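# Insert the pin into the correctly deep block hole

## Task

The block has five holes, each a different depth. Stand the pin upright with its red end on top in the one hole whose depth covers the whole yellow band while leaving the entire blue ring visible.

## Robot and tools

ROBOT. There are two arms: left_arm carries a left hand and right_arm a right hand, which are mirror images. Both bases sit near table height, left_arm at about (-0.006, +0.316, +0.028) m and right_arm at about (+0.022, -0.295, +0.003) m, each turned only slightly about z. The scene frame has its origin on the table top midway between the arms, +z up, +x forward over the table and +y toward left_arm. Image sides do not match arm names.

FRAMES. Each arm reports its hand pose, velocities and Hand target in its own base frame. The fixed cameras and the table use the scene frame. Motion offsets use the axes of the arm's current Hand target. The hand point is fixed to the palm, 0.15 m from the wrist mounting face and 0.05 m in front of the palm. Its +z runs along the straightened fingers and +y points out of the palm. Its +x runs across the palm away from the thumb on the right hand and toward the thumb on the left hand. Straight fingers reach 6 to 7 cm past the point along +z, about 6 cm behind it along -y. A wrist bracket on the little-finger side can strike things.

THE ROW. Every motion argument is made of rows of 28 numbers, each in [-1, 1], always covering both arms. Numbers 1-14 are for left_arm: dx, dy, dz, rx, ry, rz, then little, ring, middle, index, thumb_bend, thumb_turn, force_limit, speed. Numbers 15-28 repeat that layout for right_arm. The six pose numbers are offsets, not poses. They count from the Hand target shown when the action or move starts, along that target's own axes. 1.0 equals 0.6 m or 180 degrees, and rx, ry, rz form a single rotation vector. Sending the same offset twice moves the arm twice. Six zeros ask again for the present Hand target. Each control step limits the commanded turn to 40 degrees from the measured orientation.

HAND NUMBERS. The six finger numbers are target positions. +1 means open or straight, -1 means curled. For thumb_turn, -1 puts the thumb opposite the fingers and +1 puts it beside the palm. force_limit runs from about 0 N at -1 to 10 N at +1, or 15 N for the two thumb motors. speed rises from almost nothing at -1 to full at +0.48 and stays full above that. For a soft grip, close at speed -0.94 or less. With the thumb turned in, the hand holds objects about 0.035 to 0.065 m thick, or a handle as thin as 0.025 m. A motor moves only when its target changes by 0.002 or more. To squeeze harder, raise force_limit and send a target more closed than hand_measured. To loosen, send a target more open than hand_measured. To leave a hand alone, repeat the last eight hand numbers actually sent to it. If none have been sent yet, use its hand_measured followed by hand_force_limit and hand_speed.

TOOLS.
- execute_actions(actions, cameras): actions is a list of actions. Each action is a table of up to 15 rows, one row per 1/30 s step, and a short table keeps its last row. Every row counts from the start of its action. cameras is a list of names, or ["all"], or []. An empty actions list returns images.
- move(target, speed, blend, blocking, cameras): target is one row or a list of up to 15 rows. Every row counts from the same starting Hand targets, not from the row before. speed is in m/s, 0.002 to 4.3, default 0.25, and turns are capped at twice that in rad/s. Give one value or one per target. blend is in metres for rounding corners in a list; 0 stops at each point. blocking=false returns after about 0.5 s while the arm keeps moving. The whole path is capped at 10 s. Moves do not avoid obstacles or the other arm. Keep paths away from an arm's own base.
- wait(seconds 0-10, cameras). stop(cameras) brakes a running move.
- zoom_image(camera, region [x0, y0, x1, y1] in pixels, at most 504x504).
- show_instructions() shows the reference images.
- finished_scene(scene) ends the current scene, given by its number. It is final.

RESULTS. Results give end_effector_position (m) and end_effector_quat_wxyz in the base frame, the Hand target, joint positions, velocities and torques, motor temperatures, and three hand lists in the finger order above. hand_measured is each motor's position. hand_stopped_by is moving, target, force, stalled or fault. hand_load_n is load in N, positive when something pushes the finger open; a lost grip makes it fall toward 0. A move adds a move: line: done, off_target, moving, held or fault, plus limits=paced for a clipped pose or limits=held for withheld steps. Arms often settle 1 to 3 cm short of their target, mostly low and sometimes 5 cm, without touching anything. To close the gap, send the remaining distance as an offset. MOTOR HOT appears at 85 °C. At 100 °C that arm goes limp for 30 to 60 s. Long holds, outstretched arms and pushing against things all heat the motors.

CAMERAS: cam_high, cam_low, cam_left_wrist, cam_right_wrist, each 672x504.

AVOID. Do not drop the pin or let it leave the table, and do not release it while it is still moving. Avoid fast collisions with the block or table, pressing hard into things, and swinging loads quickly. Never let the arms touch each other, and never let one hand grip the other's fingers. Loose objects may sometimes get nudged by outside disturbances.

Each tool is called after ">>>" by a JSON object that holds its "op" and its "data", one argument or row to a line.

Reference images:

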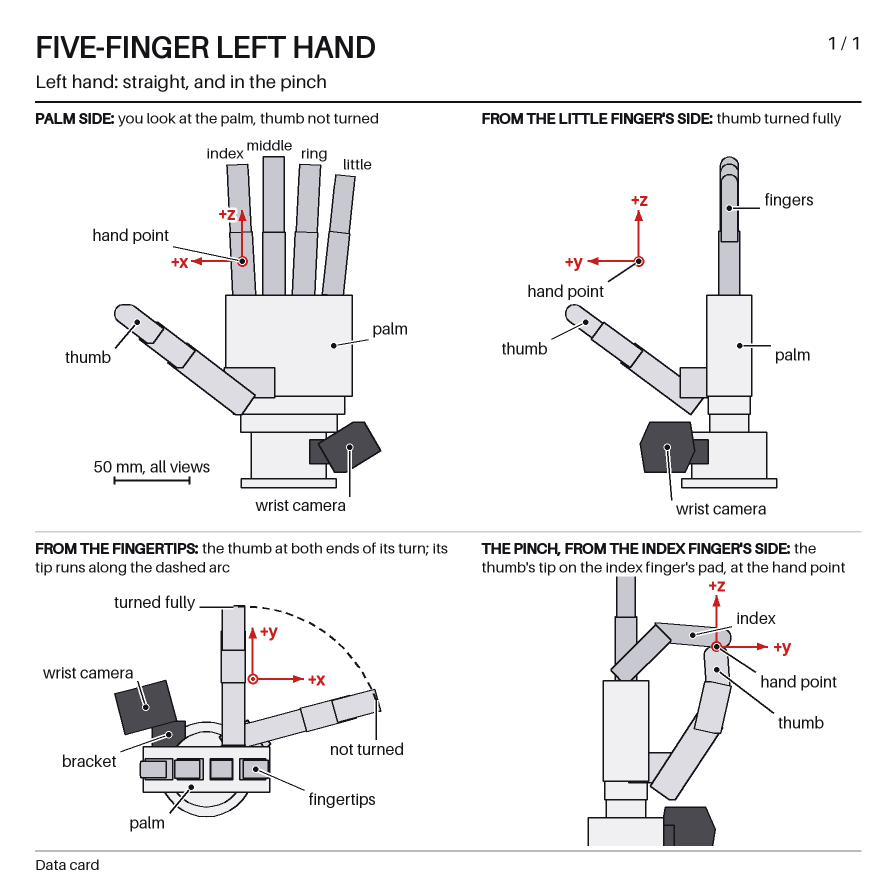

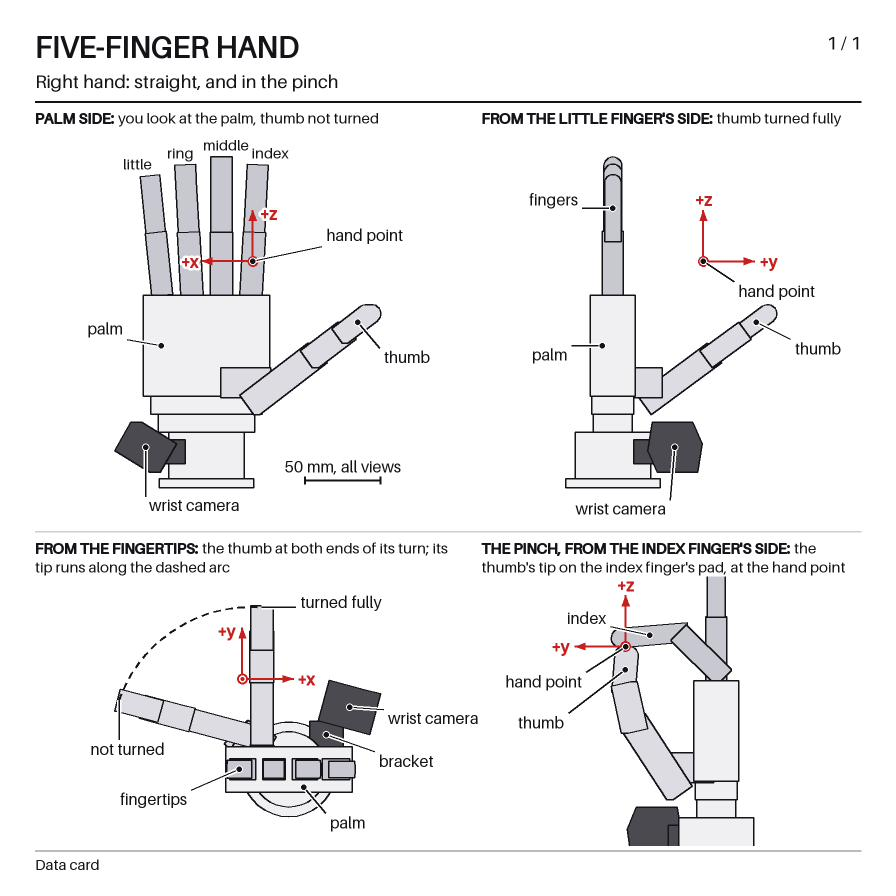

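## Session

>>> {"op": "execute_actions", "data": {
  "actions": []
}}

Scene clock: 0.00 s.
left_arm: end_effector_position=(+0.3702, -0.0316, +0.1596) hand_measured=(+1.000, +1.000, +1.000, +1.000, +1.000, +1.000) hand_load_n=(+0.0, +0.0, +0.0, +0.0, +0.0, +0.0) hand_stopped_by=(target, target, target, target, target, target) hand_force_limit=0.00 hand_speed=-0.80 end_effector_quat_wxyz=(+0.008, -0.568, +0.822, -0.049) | right_arm: end_effector_position=(+0.5238, +0.4263, +0.1853) hand_measured=(+1.000, +1.000, +1.000, +1.000, +1.000, +1.000) hand_load_n=(+0.0, +0.0, +0.0, +0.0, +0.0, +0.0) hand_stopped_by=(target, target, target, target, target, target) hand_force_limit=0.00 hand_speed=-0.80 end_effector_quat_wxyz=(+0.588, -0.548, +0.561, -0.200)
Joint positions: left_arm=[-0.022 1.457 1.235 -1.279 0.071 0.336] | right_arm=[0.662 1.608 0.993 0.379 0.21 0.52]
Joint velocities: within noise
Joint torques (N m): no reading
Motor temperatures (°C): left_arm=[22 22 25 21 20 24] | right_arm=[23 24 35 23 24 24]
Heat: left arm: hottest elbow 25 °C; right arm: hottest elbow 35 °C.
Hand target: left_arm +0.3796, -0.0339, +0.1659; +0.017, -0.567, +0.821, -0.058 | right_arm +0.5335, +0.4304, +0.2143; +0.609, -0.531, +0.554, -0.203

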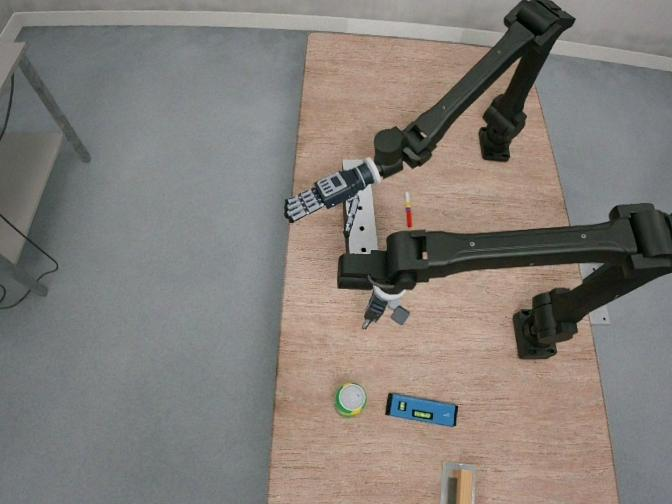

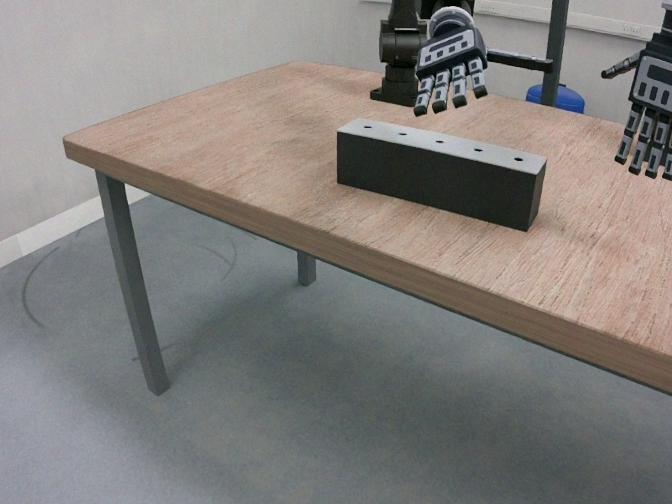

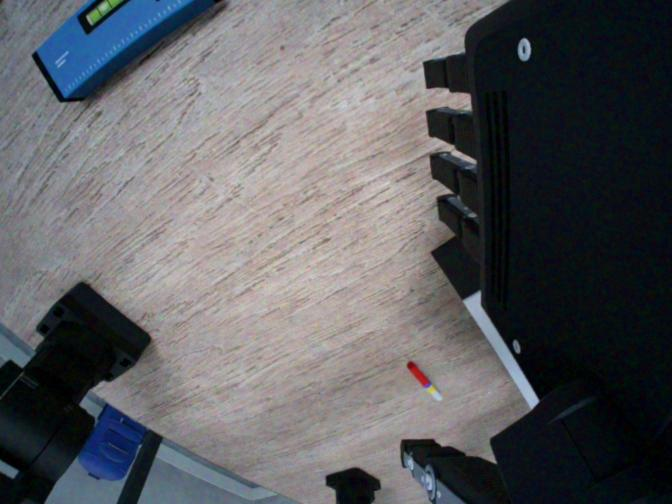

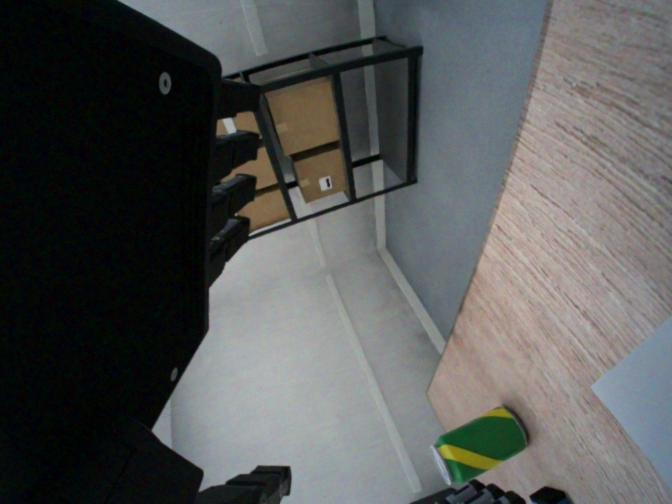

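>>> {"op": "zoom_image", "data": {
  "camera": "cam_high",
  "region": [335, 150, 455, 300]
}}

>>> {"op": "zoom_image", "data": {
  "camera": "cam_left_wrist",
  "region": [380, 340, 470, 420]
}}

>>> {"op": "zoom_image", "data": {
  "camera": "cam_high",
  "region": [385, 180, 430, 240]
}}

Scaled by 3.360 from the camera's 672x504 image, which has a finer 960x720 frame.

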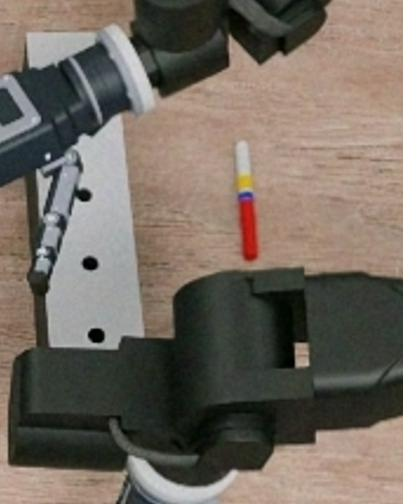

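Scaled by 5.600 from the camera's 672x504 image, which has a finer 960x720 frame.

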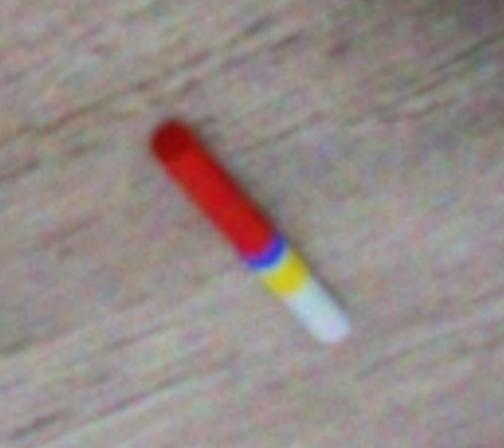

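Scaled by 8.400 from the camera's 672x504 image, which has a finer 960x720 frame.

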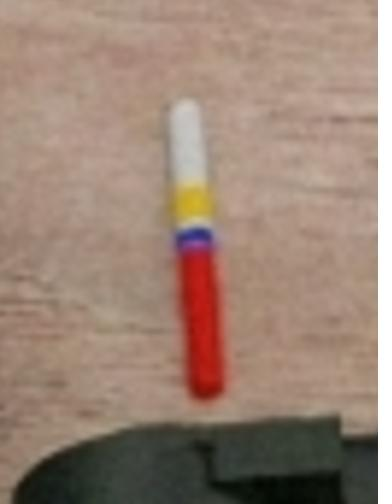

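>>> {"op": "move", "data": {
  "target": [
    [0.0025,-0.0076,-0.0661,0,0,0,-1,-1,0.1,0.1,0.25,-1,-0.3,0.0,-0.0765,-0.1453,-0.0296,0,0,0,1,1,1,1,1,1,0,-0.8],
    [0.0032,-0.0095,-0.0826,0.3614,-0.1368,0.0070,-1,-1,0.1,0.1,0.25,-1,-0.3,0.0,0.6833,-0.3333,-0.7427,0.1148,0.2179,0.0444,1,1,1,1,1,1,0,-0.8],
    [0.5635,-0.0610,0.0720,0.3614,-0.1368,0.0070,-1,-1,0.1,0.1,0.25,-1,-0.3,0.0,0.6833,-0.3333,-0.7427,0.1148,0.2179,0.0444,1,1,1,1,1,1,0,-0.8]
  ],
  "speed": [0.2,0.3,0.25],
  "blend": [0.03,0,0],
  "cameras": ["all"]
}}

Scene clock: 54.90 s.
left_arm: end_effector_position=(+0.2913, -0.3524, +0.1263) hand_measured=(-1.000, -1.000, +0.100, +0.100, +0.250, -1.000) hand_load_n=(+0.0, +0.0, +0.0, +0.0, +0.0, +0.0) hand_stopped_by=(target, target, target, target, target, target) hand_force_limit=-0.30 hand_speed=0.00 end_effector_quat_wxyz=(+0.483, -0.453, +0.656, -0.362) | right_arm: end_effector_position=(+0.3283, -0.1652, +0.2647) hand_measured=(+1.000, +1.000, +1.000, +1.000, +1.000, +1.000) hand_load_n=(+0.0, +0.0, +0.0, +0.0, +0.0, +0.0) hand_stopped_by=(target, target, target, target, target, target) hand_force_limit=0.00 hand_speed=-0.80 end_effector_quat_wxyz=(+0.481, -0.272, +0.730, -0.402)
Joint positions: left_arm=[-1.219 1.312 0.677 -0.001 -1.098 -0.259] | right_arm=[-0.851 0.643 0.508 -0.111 -0.499 0.399]
Joint torques (N m): left_arm=[-0.85 -9.23 10.62 1.1 -0.7 -0.11] | right_arm=[-1.2 -3.19 9.62 2.35 -0.2 -0.24]
Motor temperatures (°C): left_arm=[22 23 29 21 21 24] | right_arm=[23 27 40 23 24 24]
Heat: left arm: hottest elbow 29 °C; right arm: hottest elbow 40 °C.
Hand target: left_arm +0.2973, -0.3657, +0.1401; +0.483, -0.460, +0.646, -0.371 | right_arm +0.3297, -0.1704, +0.2790; +0.484, -0.278, +0.715, -0.420
Off the commanded pose: left_arm 0.020 m, 2 deg | right_arm 0.015 m, 3 deg.
move: off_target (left_arm, right_arm)

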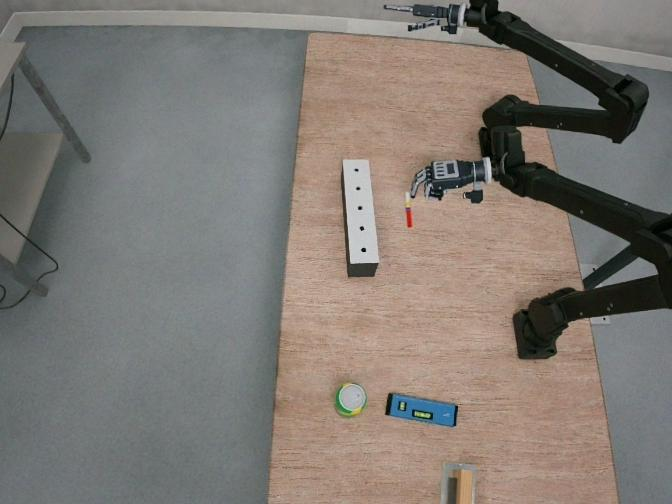

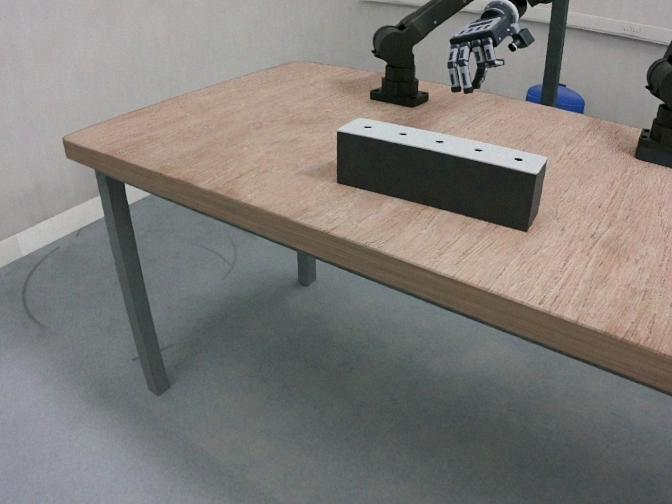

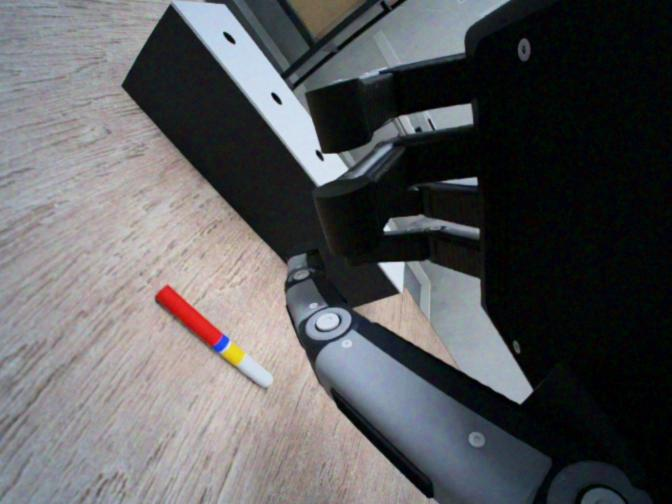

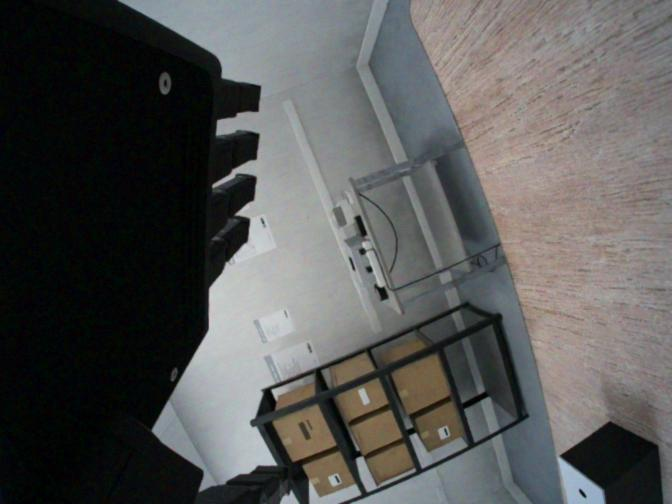

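>>> {"op": "move", "data": {
  "target": [0.0948,0.1353,0.0263,-0.0032,-0.0103,-0.0029,-1,-1,0.1,0.1,0.25,-1,-0.3,0.0,0,0,0,0,0,0,1,1,1,1,1,1,0,-0.8],
  "speed": 0.12,
  "cameras": ["cam_high","cam_left_wrist"]
}}

>>> {"op": "zoom_image", "data": {
  "camera": "cam_high",
  "region": [385, 170, 445, 240]
}}

>>> {"op": "zoom_image", "data": {
  "camera": "cam_left_wrist",
  "region": [180, 200, 420, 400]
}}

Scene clock: 73.83 s.
left_arm: end_effector_position=(+0.2842, -0.3773, +0.0352) hand_measured=(-1.000, -1.000, +0.100, +0.100, +0.250, -1.000) hand_load_n=(+0.5, +0.0, +0.0, +0.0, +0.0, +0.0) hand_stopped_by=(target, target, target, target, target, target) hand_force_limit=-0.30 hand_speed=0.00 end_effector_quat_wxyz=(+0.493, -0.465, +0.650, -0.344) | right_arm: end_effector_position=(+0.3283, -0.1652, +0.2647) hand_measured=(+1.000, +1.000, +1.000, +1.000, +1.000, +1.000) hand_load_n=(+0.0, +0.0, +0.0, +0.0, +0.0, +0.0) hand_stopped_by=(target, target, target, target, target, target) hand_force_limit=0.00 hand_speed=-0.80 end_effector_quat_wxyz=(+0.481, -0.272, +0.730, -0.402)
Joint positions: left_arm=[-1.266 1.601 0.691 0.128 -1.169 -0.4] | right_arm=[-0.851 0.643 0.508 -0.111 -0.499 0.399]
Joint torques (N m): left_arm=[-1.44 -11.99 8.13 1.96 -0.82 -0.1] | right_arm=[-1.08 -3.43 9.66 2.41 -0.21 -0.18]
Heat: left arm: hottest elbow 32 °C; right arm: hottest elbow 39 °C.
Hand target: left_arm +0.2871, -0.3960, +0.0450; +0.489, -0.471, +0.638, -0.362 | right_arm +0.3297, -0.1704, +0.2790; +0.484, -0.278, +0.715, -0.420
Off the commanded pose: left_arm 0.021 m, 3 deg | right_arm 0.015 m, 3 deg.
move: off_target (left_arm, right_arm)
Images, in order (width x height): cam_high 672x504, cam_left_wrist 672x504.

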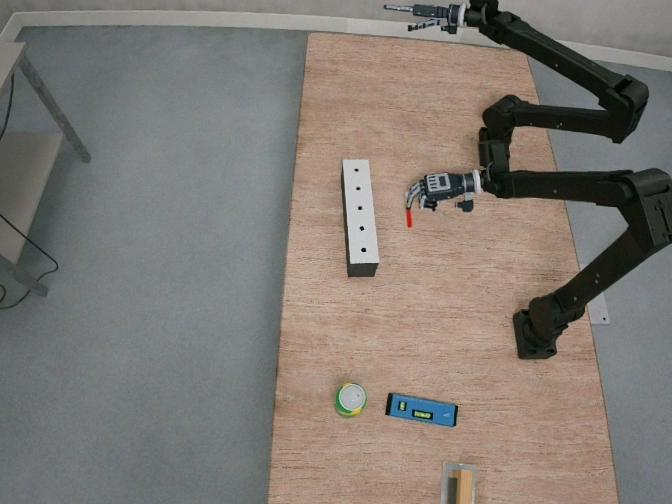

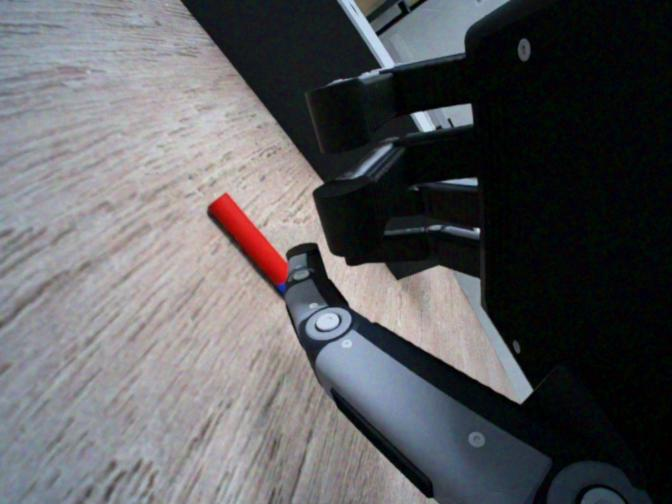

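Scaled by 7.200 from the camera's 672x504 image, which has a finer 960x720 frame.

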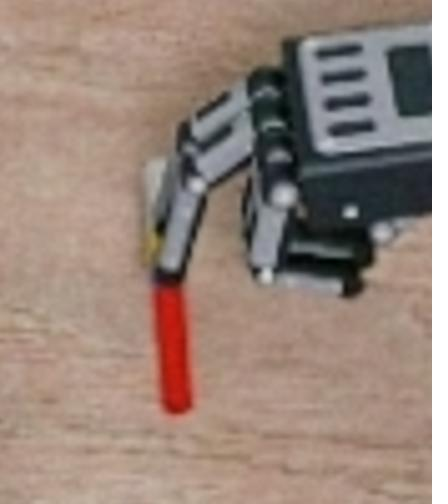

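Scaled by 2.100 from the camera's 672x504 image, which has a finer 960x720 frame.

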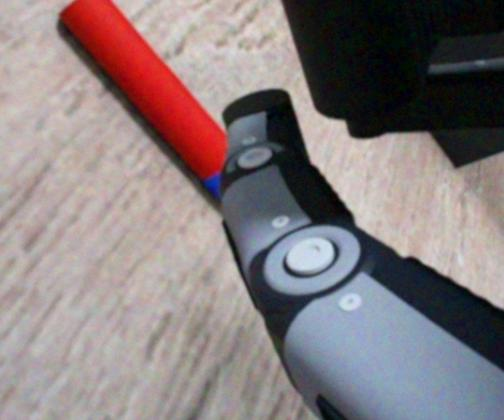

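>>> {"op": "move", "data": {
  "target": [-0.0428,0.0535,0.0103,0,0,0,-1,-1,0.1,0.1,0.25,-1,-0.3,0.0,0,0,0,0,0,0,1,1,1,1,1,1,0,-0.8],
  "speed": 0.06,
  "cameras": ["cam_high","cam_left_wrist"]
}}

>>> {"op": "zoom_image", "data": {
  "camera": "cam_high",
  "region": [385, 170, 445, 240]
}}

>>> {"op": "zoom_image", "data": {
  "camera": "cam_left_wrist",
  "region": [200, 180, 380, 340]
}}

Scene clock: 105.20 s.
left_arm: end_effector_position=(+0.2811, -0.3650, +0.0243) hand_measured=(-1.000, -1.000, +0.100, +0.100, +0.250, -1.000) hand_load_n=(+0.0, +0.0, +0.0, +0.0, +0.5, +0.0) hand_stopped_by=(target, target, target, target, target, target) hand_force_limit=-0.30 hand_speed=0.00 end_effector_quat_wxyz=(+0.486, -0.470, +0.639, -0.366) | right_arm: end_effector_position=(+0.3283, -0.1652, +0.2647) hand_measured=(+1.000, +1.000, +1.000, +1.000, +1.000, +1.000) hand_load_n=(+0.0, +0.0, +0.0, +0.0, +0.0, +0.0) hand_stopped_by=(target, target, target, target, target, target) hand_force_limit=0.00 hand_speed=-0.80 end_effector_quat_wxyz=(+0.481, -0.272, +0.730, -0.402)
Joint positions: left_arm=[-1.263 1.604 0.613 0.284 -1.159 -0.374] | right_arm=[-0.851 0.643 0.508 -0.111 -0.499 0.399]
Joint torques (N m): left_arm=[0.26 -11.11 4.98 2.04 -0.32 0.1] | right_arm=[-1.38 -3.37 9.69 2.51 -0.23 -0.22]
Heat: left arm: hottest elbow 30 °C; right arm: hottest elbow 39 °C.
Hand target: left_arm +0.2871, -0.3621, +0.0210; +0.489, -0.471, +0.638, -0.362 | right_arm +0.3297, -0.1704, +0.2790; +0.484, -0.278, +0.715, -0.420
Off the commanded pose: left_arm 0.007 m, 1 deg | right_arm 0.015 m, 3 deg.
move: off_target (right_arm)
Images, in order (width x height): cam_high 672x504, cam_left_wrist 672x504.

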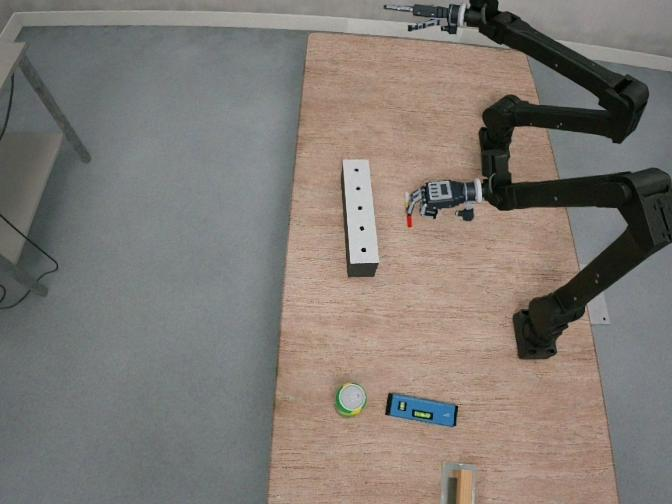

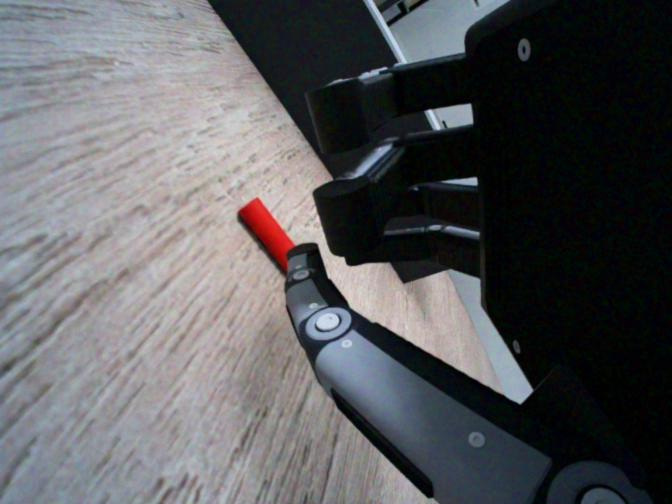

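Scaled by 7.200 from the camera's 672x504 image, which has a finer 960x720 frame.

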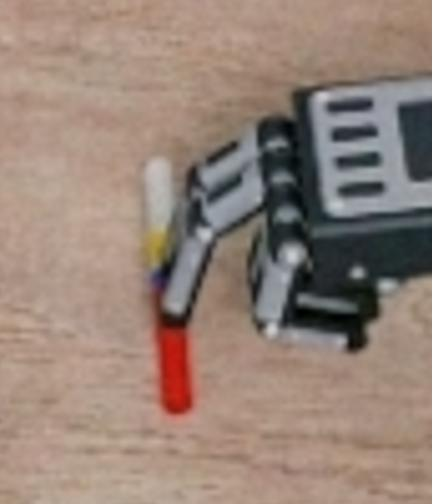

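Scaled by 2.800 from the camera's 672x504 image, which has a finer 960x720 frame.

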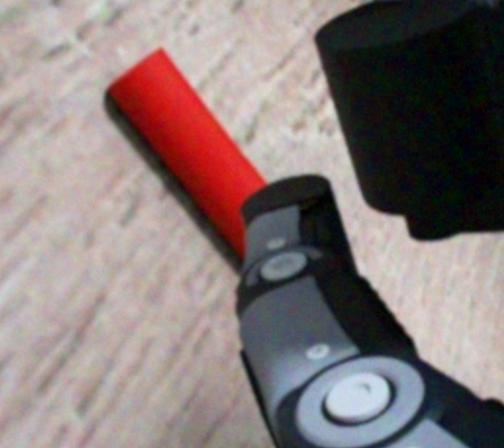

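>>> {"op": "move", "data": {
  "target": [0.0075,0.0415,0.0112,0,0,0,-1,-1,0.1,0.1,0.25,-1,-0.3,0.0,0,0,0,0,0,0,1,1,1,1,1,1,0,-0.8],
  "speed": 0.03,
  "cameras": ["cam_high","cam_left_wrist"]
}}

>>> {"op": "zoom_image", "data": {
  "camera": "cam_high",
  "region": [385, 170, 445, 240]
}}

>>> {"op": "zoom_image", "data": {
  "camera": "cam_left_wrist",
  "region": [200, 180, 380, 340]
}}

Scene clock: 120.43 s.
left_arm: end_effector_position=(+0.2853, -0.3629, +0.0032) hand_measured=(-1.000, -1.000, +0.100, +0.100, +0.250, -1.000) hand_load_n=(+0.0, +0.0, +0.0, +0.5, +0.0, +0.0) hand_stopped_by=(target, target, target, target, target, target) hand_force_limit=-0.30 hand_speed=0.00 end_effector_quat_wxyz=(+0.486, -0.476, +0.633, -0.370) | right_arm: end_effector_position=(+0.3283, -0.1652, +0.2647) hand_measured=(+1.000, +1.000, +1.000, +1.000, +1.000, +1.000) hand_load_n=(+0.0, +0.0, +0.0, +0.0, +0.0, +0.0) hand_stopped_by=(target, target, target, target, target, target) hand_force_limit=0.00 hand_speed=-0.80 end_effector_quat_wxyz=(+0.481, -0.272, +0.730, -0.402)
Joint positions: left_arm=[-1.252 1.674 0.597 0.389 -1.159 -0.372] | right_arm=[-0.851 0.643 0.508 -0.111 -0.499 0.399]
Joint torques (N m): left_arm=[0.21 -10.87 4.08 1.88 -0.27 0.11] | right_arm=[-1.2 -3.02 9.76 2.44 -0.2 -0.23]
Heat: left arm: hottest elbow 29 °C; right arm: hottest elbow 39 °C.
Hand target: left_arm +0.2871, -0.3591, -0.0050; +0.489, -0.471, +0.638, -0.362 | right_arm +0.3297, -0.1704, +0.2790; +0.484, -0.278, +0.715, -0.420
Off the commanded pose: left_arm 0.009 m, 1 deg | right_arm 0.015 m, 3 deg.
move: off_target (right_arm)
Images, in order (width x height): cam_high 672x504, cam_left_wrist 672x504.

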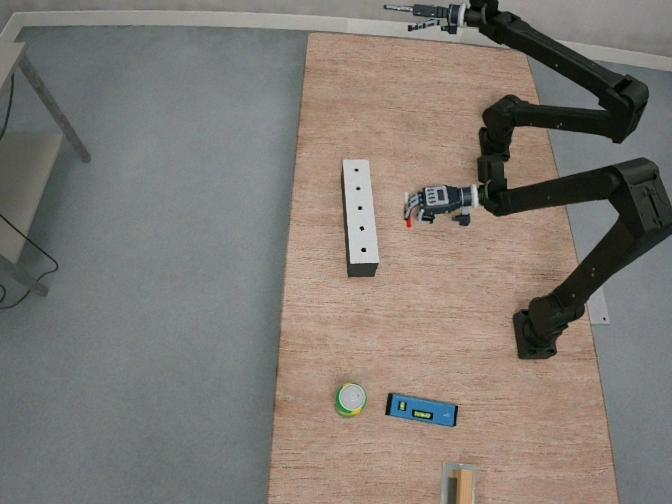

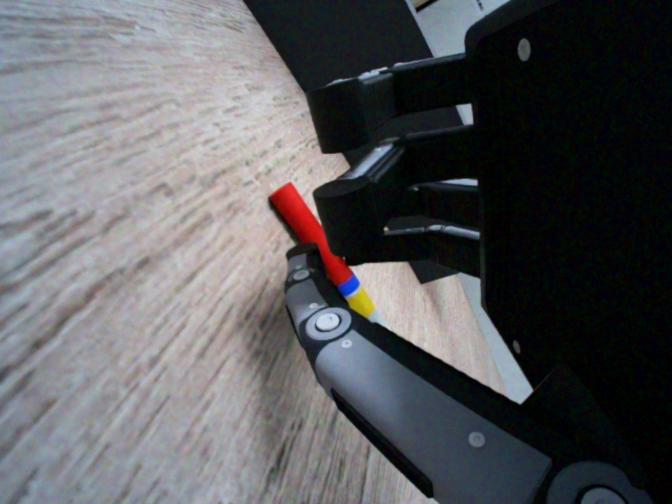

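Scaled by 7.200 from the camera's 672x504 image, which has a finer 960x720 frame.

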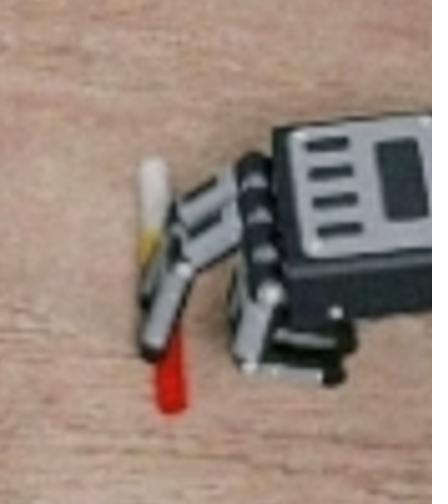

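Scaled by 2.800 from the camera's 672x504 image, which has a finer 960x720 frame.

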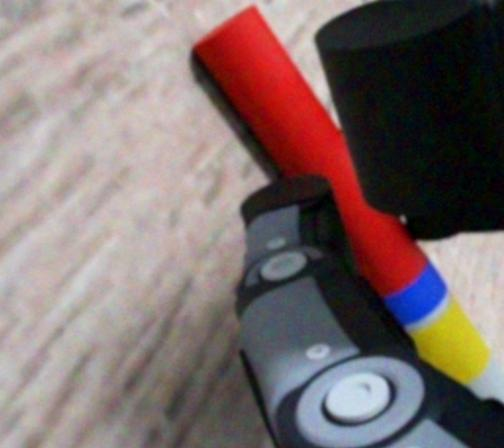

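>>> {"op": "move", "data": {
  "target": [0.0055,0.0178,0.0050,0,0,0,-1,-1,0.1,0.1,0.25,-1,-0.3,0.0,0,0,0,0,0,0,1,1,1,1,1,1,0,-0.8],
  "speed": 0.02,
  "cameras": ["cam_high","cam_left_wrist"]
}}

>>> {"op": "zoom_image", "data": {
  "camera": "cam_left_wrist",
  "region": [200, 160, 420, 340]
}}

Scene clock: 130.17 s.
left_arm: end_effector_position=(+0.2856, -0.3608, -0.0075) hand_measured=(-1.000, -1.000, +0.100, +0.100, +0.250, -1.000) hand_load_n=(+0.0, +0.0, +0.0, +0.0, -0.5, -1.0) hand_stopped_by=(target, target, target, target, target, target) hand_force_limit=-0.30 hand_speed=0.00 end_effector_quat_wxyz=(+0.489, -0.471, +0.636, -0.366) | right_arm: end_effector_position=(+0.3283, -0.1652, +0.2647) hand_measured=(+1.000, +1.000, +1.000, +1.000, +1.000, +1.000) hand_load_n=(+0.0, +0.0, +0.0, +0.0, +0.0, +0.0) hand_stopped_by=(target, target, target, target, target, target) hand_force_limit=0.00 hand_speed=-0.80 end_effector_quat_wxyz=(+0.481, -0.272, +0.730, -0.402)
Joint positions: left_arm=[-1.251 1.708 0.593 0.427 -1.159 -0.356] | right_arm=[-0.851 0.643 0.508 -0.111 -0.499 0.399]
Joint torques (N m): left_arm=[-0.03 -10.58 3.97 2 -0.23 0.01] | right_arm=[-1.55 -3.84 9.57 2.44 -0.17 -0.24]
Heat: left arm: hottest elbow 29 °C; right arm: hottest elbow 40 °C.
Hand target: left_arm +0.2871, -0.3591, -0.0166; +0.489, -0.471, +0.638, -0.362 | right_arm +0.3297, -0.1704, +0.2790; +0.484, -0.278, +0.715, -0.420
Off the commanded pose: left_arm 0.009 m, 0 deg | right_arm 0.015 m, 3 deg.
move: off_target (right_arm)
Images, in order (width x height): cam_high 672x504, cam_left_wrist 672x504.

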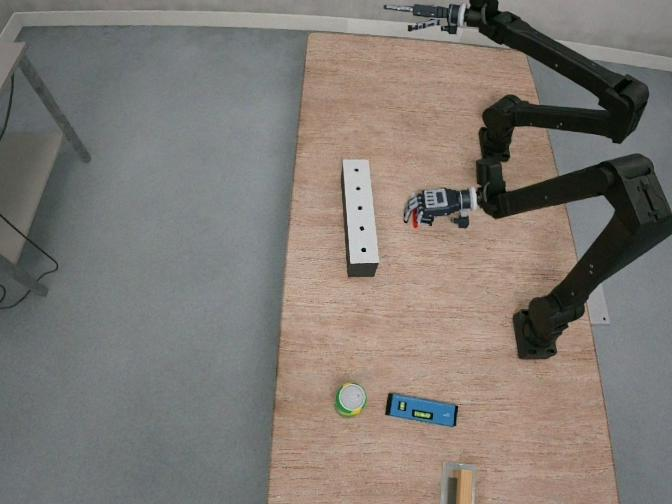

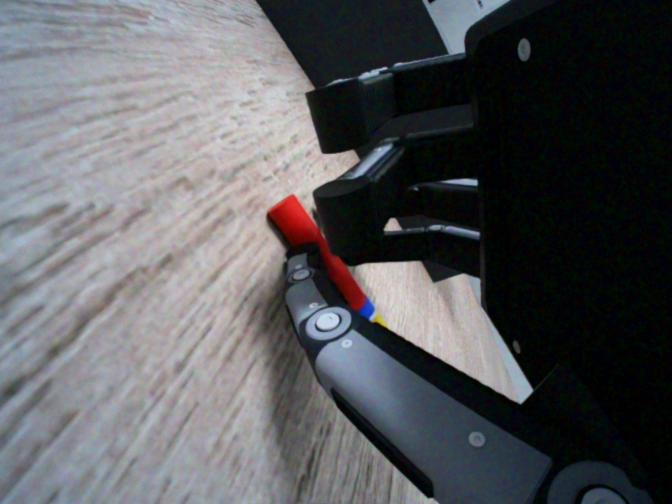

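Scaled by 2.291 from the camera's 672x504 image, which has a finer 960x720 frame.

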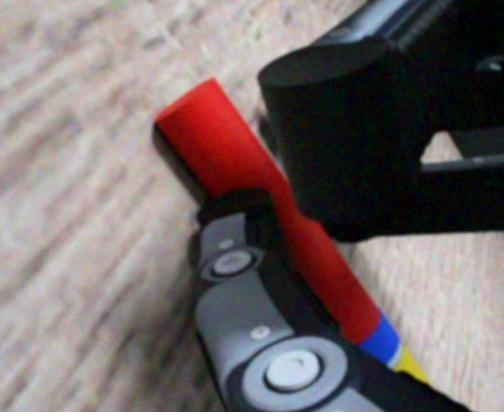

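>>> {"op": "move", "data": {
  "target": [0,0,0,0,0,0,-1,-1,-0.5,-0.5,0.25,-1,-0.3,-0.9,0,0,0,0,0,0,1,1,1,1,1,1,0,-0.8],
  "speed": 0.02,
  "cameras": ["cam_high","cam_left_wrist"]
}}

>>> {"op": "zoom_image", "data": {
  "camera": "cam_left_wrist",
  "region": [200, 160, 420, 340]
}}

>>> {"op": "zoom_image", "data": {
  "camera": "cam_high",
  "region": [385, 170, 445, 240]
}}

Scene clock: 141.13 s.
left_arm: end_effector_position=(+0.2873, -0.3619, -0.0066) hand_measured=(-1.000, -1.000, -0.122, -0.122, +0.252, -1.000) hand_load_n=(-0.5, +0.0, +3.5, +3.5, +4.5, -1.0) hand_stopped_by=(target, target, force, force, target, target) hand_force_limit=-0.30 hand_speed=-0.90 end_effector_quat_wxyz=(+0.487, -0.476, +0.631, -0.371) | right_arm: end_effector_position=(+0.3283, -0.1652, +0.2647) hand_measured=(+1.000, +1.000, +1.000, +1.000, +1.000, +1.000) hand_load_n=(+0.0, +0.0, +0.0, +0.0, +0.0, +0.0) hand_stopped_by=(target, target, target, target, target, target) hand_force_limit=0.00 hand_speed=-0.80 end_effector_quat_wxyz=(+0.481, -0.272, +0.730, -0.402)
Joint positions: left_arm=[-1.248 1.71 0.593 0.439 -1.159 -0.362] | right_arm=[-0.851 0.643 0.508 -0.111 -0.499 0.399]
Joint torques (N m): left_arm=[-0.21 -10.75 3.97 1.54 -0.22 0.02] | right_arm=[-1.61 -3.6 9.69 2.56 -0.17 -0.22]
Heat: left arm: hottest elbow 28 °C; right arm: hottest elbow 40 °C.
Hand target: left_arm +0.2871, -0.3591, -0.0166; +0.489, -0.471, +0.638, -0.362 | right_arm +0.3297, -0.1704, +0.2790; +0.484, -0.278, +0.715, -0.420
Off the commanded pose: left_arm 0.010 m, 1 deg | right_arm 0.015 m, 3 deg.
move: off_target (right_arm)
Images, in order (width x height): cam_high 672x504, cam_left_wrist 672x504.

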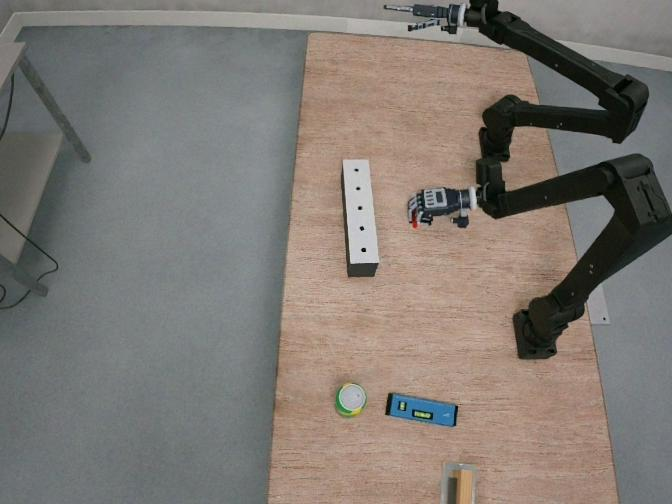

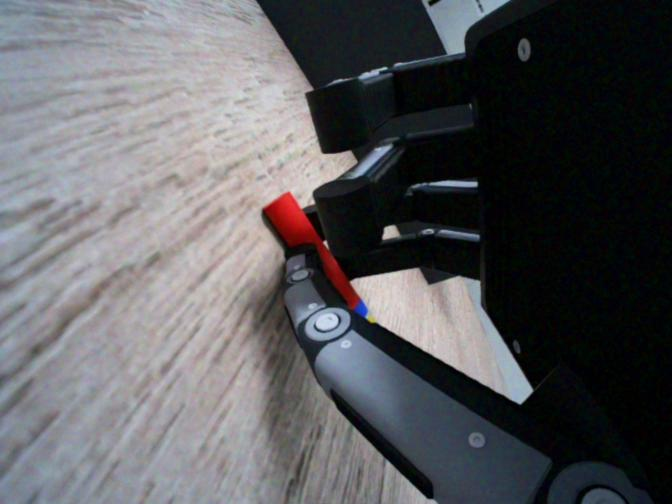

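Scaled by 2.291 from the camera's 672x504 image, which has a finer 960x720 frame.

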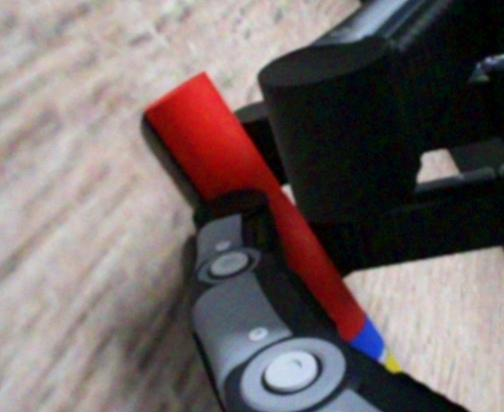

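Scaled by 7.200 from the camera's 672x504 image, which has a finer 960x720 frame.

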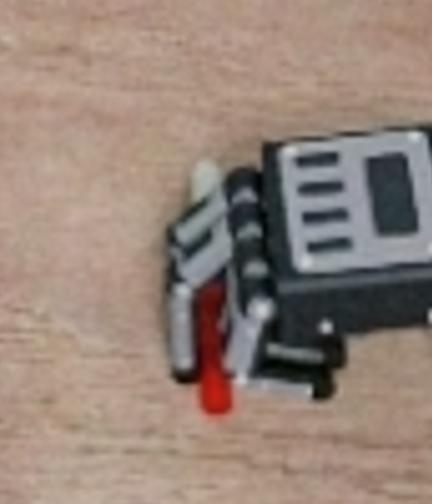

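>>> {"op": "move", "data": {
  "target": [
    [-0.0142,-0.0461,-0.0129,0,0,0,-1,-1,-0.5,-0.5,0.25,-1,-0.3,-0.9,0,0,0,0,0,0,1,1,1,1,1,1,0,-0.8],
    [-0.0566,-0.1845,-0.0515,0,0,0,-1,-1,-0.5,-0.5,0.25,-1,-0.3,-0.9,0,0,0,0,0,0,1,1,1,1,1,1,0,-0.8]
  ],
  "speed": [0.03,0.06],
  "cameras": ["all"]
}}

>>> {"op": "zoom_image", "data": {
  "camera": "cam_left_wrist",
  "region": [200, 160, 420, 340]
}}

>>> {"op": "zoom_image", "data": {
  "camera": "cam_low",
  "region": [420, 20, 560, 120]
}}

Scene clock: 151.43 s.
left_arm: end_effector_position=(+0.2814, -0.3458, +0.0864) hand_measured=(-1.000, -1.000, -0.122, -0.122, +0.250, -1.000) hand_load_n=(+0.0, +0.0, +0.0, +0.0, +0.0, +0.0) hand_stopped_by=(target, target, force, force, target, target) hand_force_limit=-0.30 hand_speed=-0.90 end_effector_quat_wxyz=(+0.492, -0.466, +0.646, -0.351) | right_arm: end_effector_position=(+0.3283, -0.1652, +0.2647) hand_measured=(+1.000, +1.000, +1.000, +1.000, +1.000, +1.000) hand_load_n=(+0.0, +0.0, +0.0, +0.0, +0.0, +0.0) hand_stopped_by=(target, target, target, target, target, target) hand_force_limit=0.00 hand_speed=-0.80 end_effector_quat_wxyz=(+0.481, -0.272, +0.730, -0.402)
Joint positions: left_arm=[-1.248 1.395 0.637 0.028 -1.155 -0.359] | right_arm=[-0.851 0.643 0.508 -0.111 -0.499 0.399]
Joint torques (N m): left_arm=[-0.09 -11.34 9.52 0.99 -0.41 0.02] | right_arm=[-1.38 -3.78 9.55 2.51 -0.2 -0.22]
Heat: left arm: hottest elbow 28 °C; right arm: hottest elbow 40 °C.
Hand target: left_arm +0.2872, -0.3590, +0.1032; +0.489, -0.471, +0.638, -0.362 | right_arm +0.3297, -0.1704, +0.2790; +0.484, -0.278, +0.715, -0.420
Off the commanded pose: left_arm 0.022 m, 2 deg | right_arm 0.015 m, 3 deg.
move: off_target (left_arm, right_arm)

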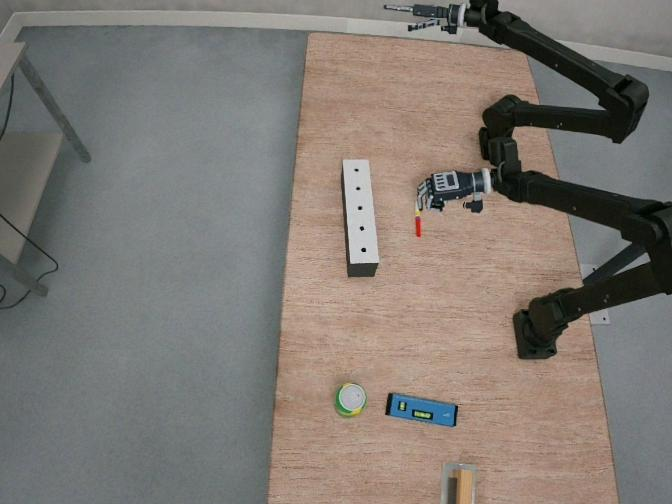

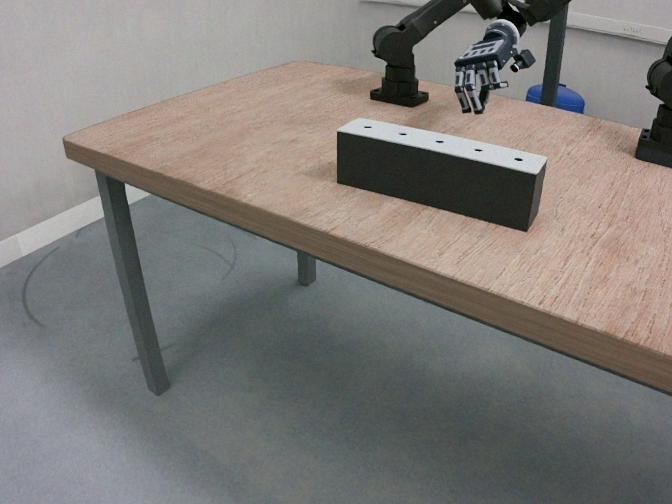

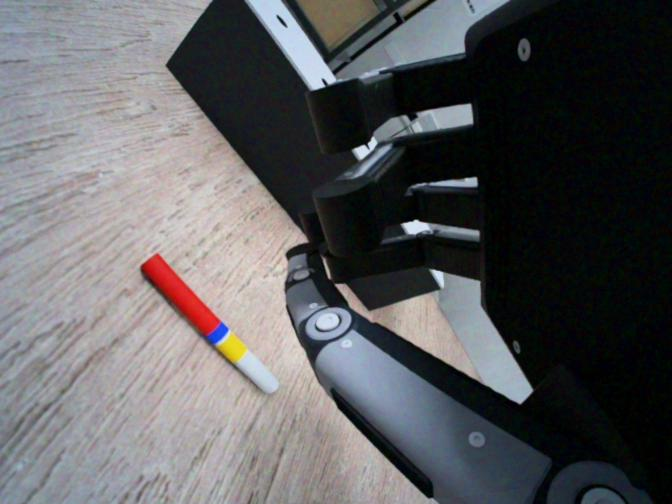

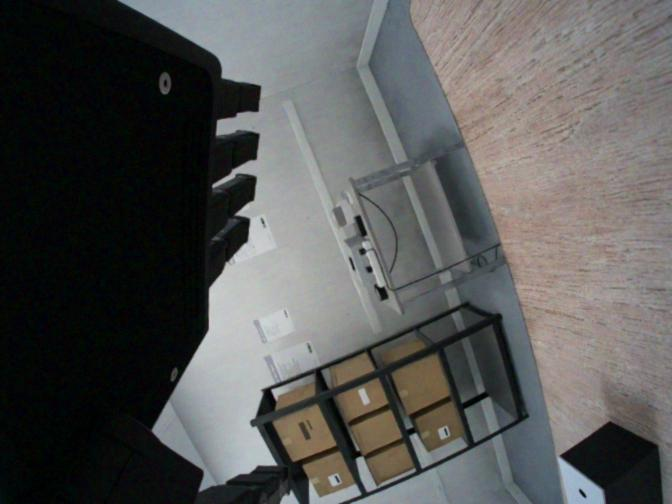

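Scaled by 2.291 from the camera's 672x504 image, which has a finer 960x720 frame.

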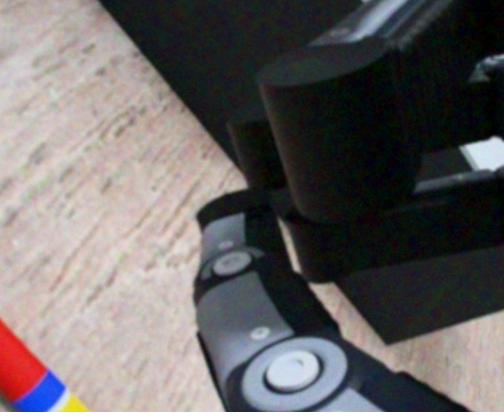

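Scaled by 3.600 from the camera's 672x504 image, which has a finer 960x720 frame.

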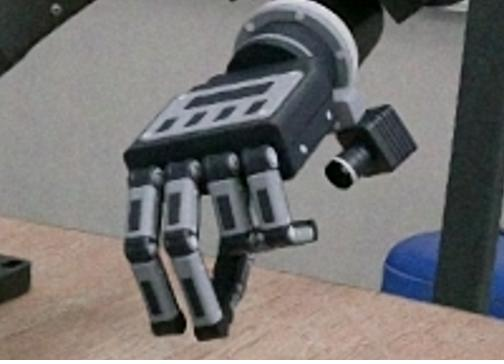

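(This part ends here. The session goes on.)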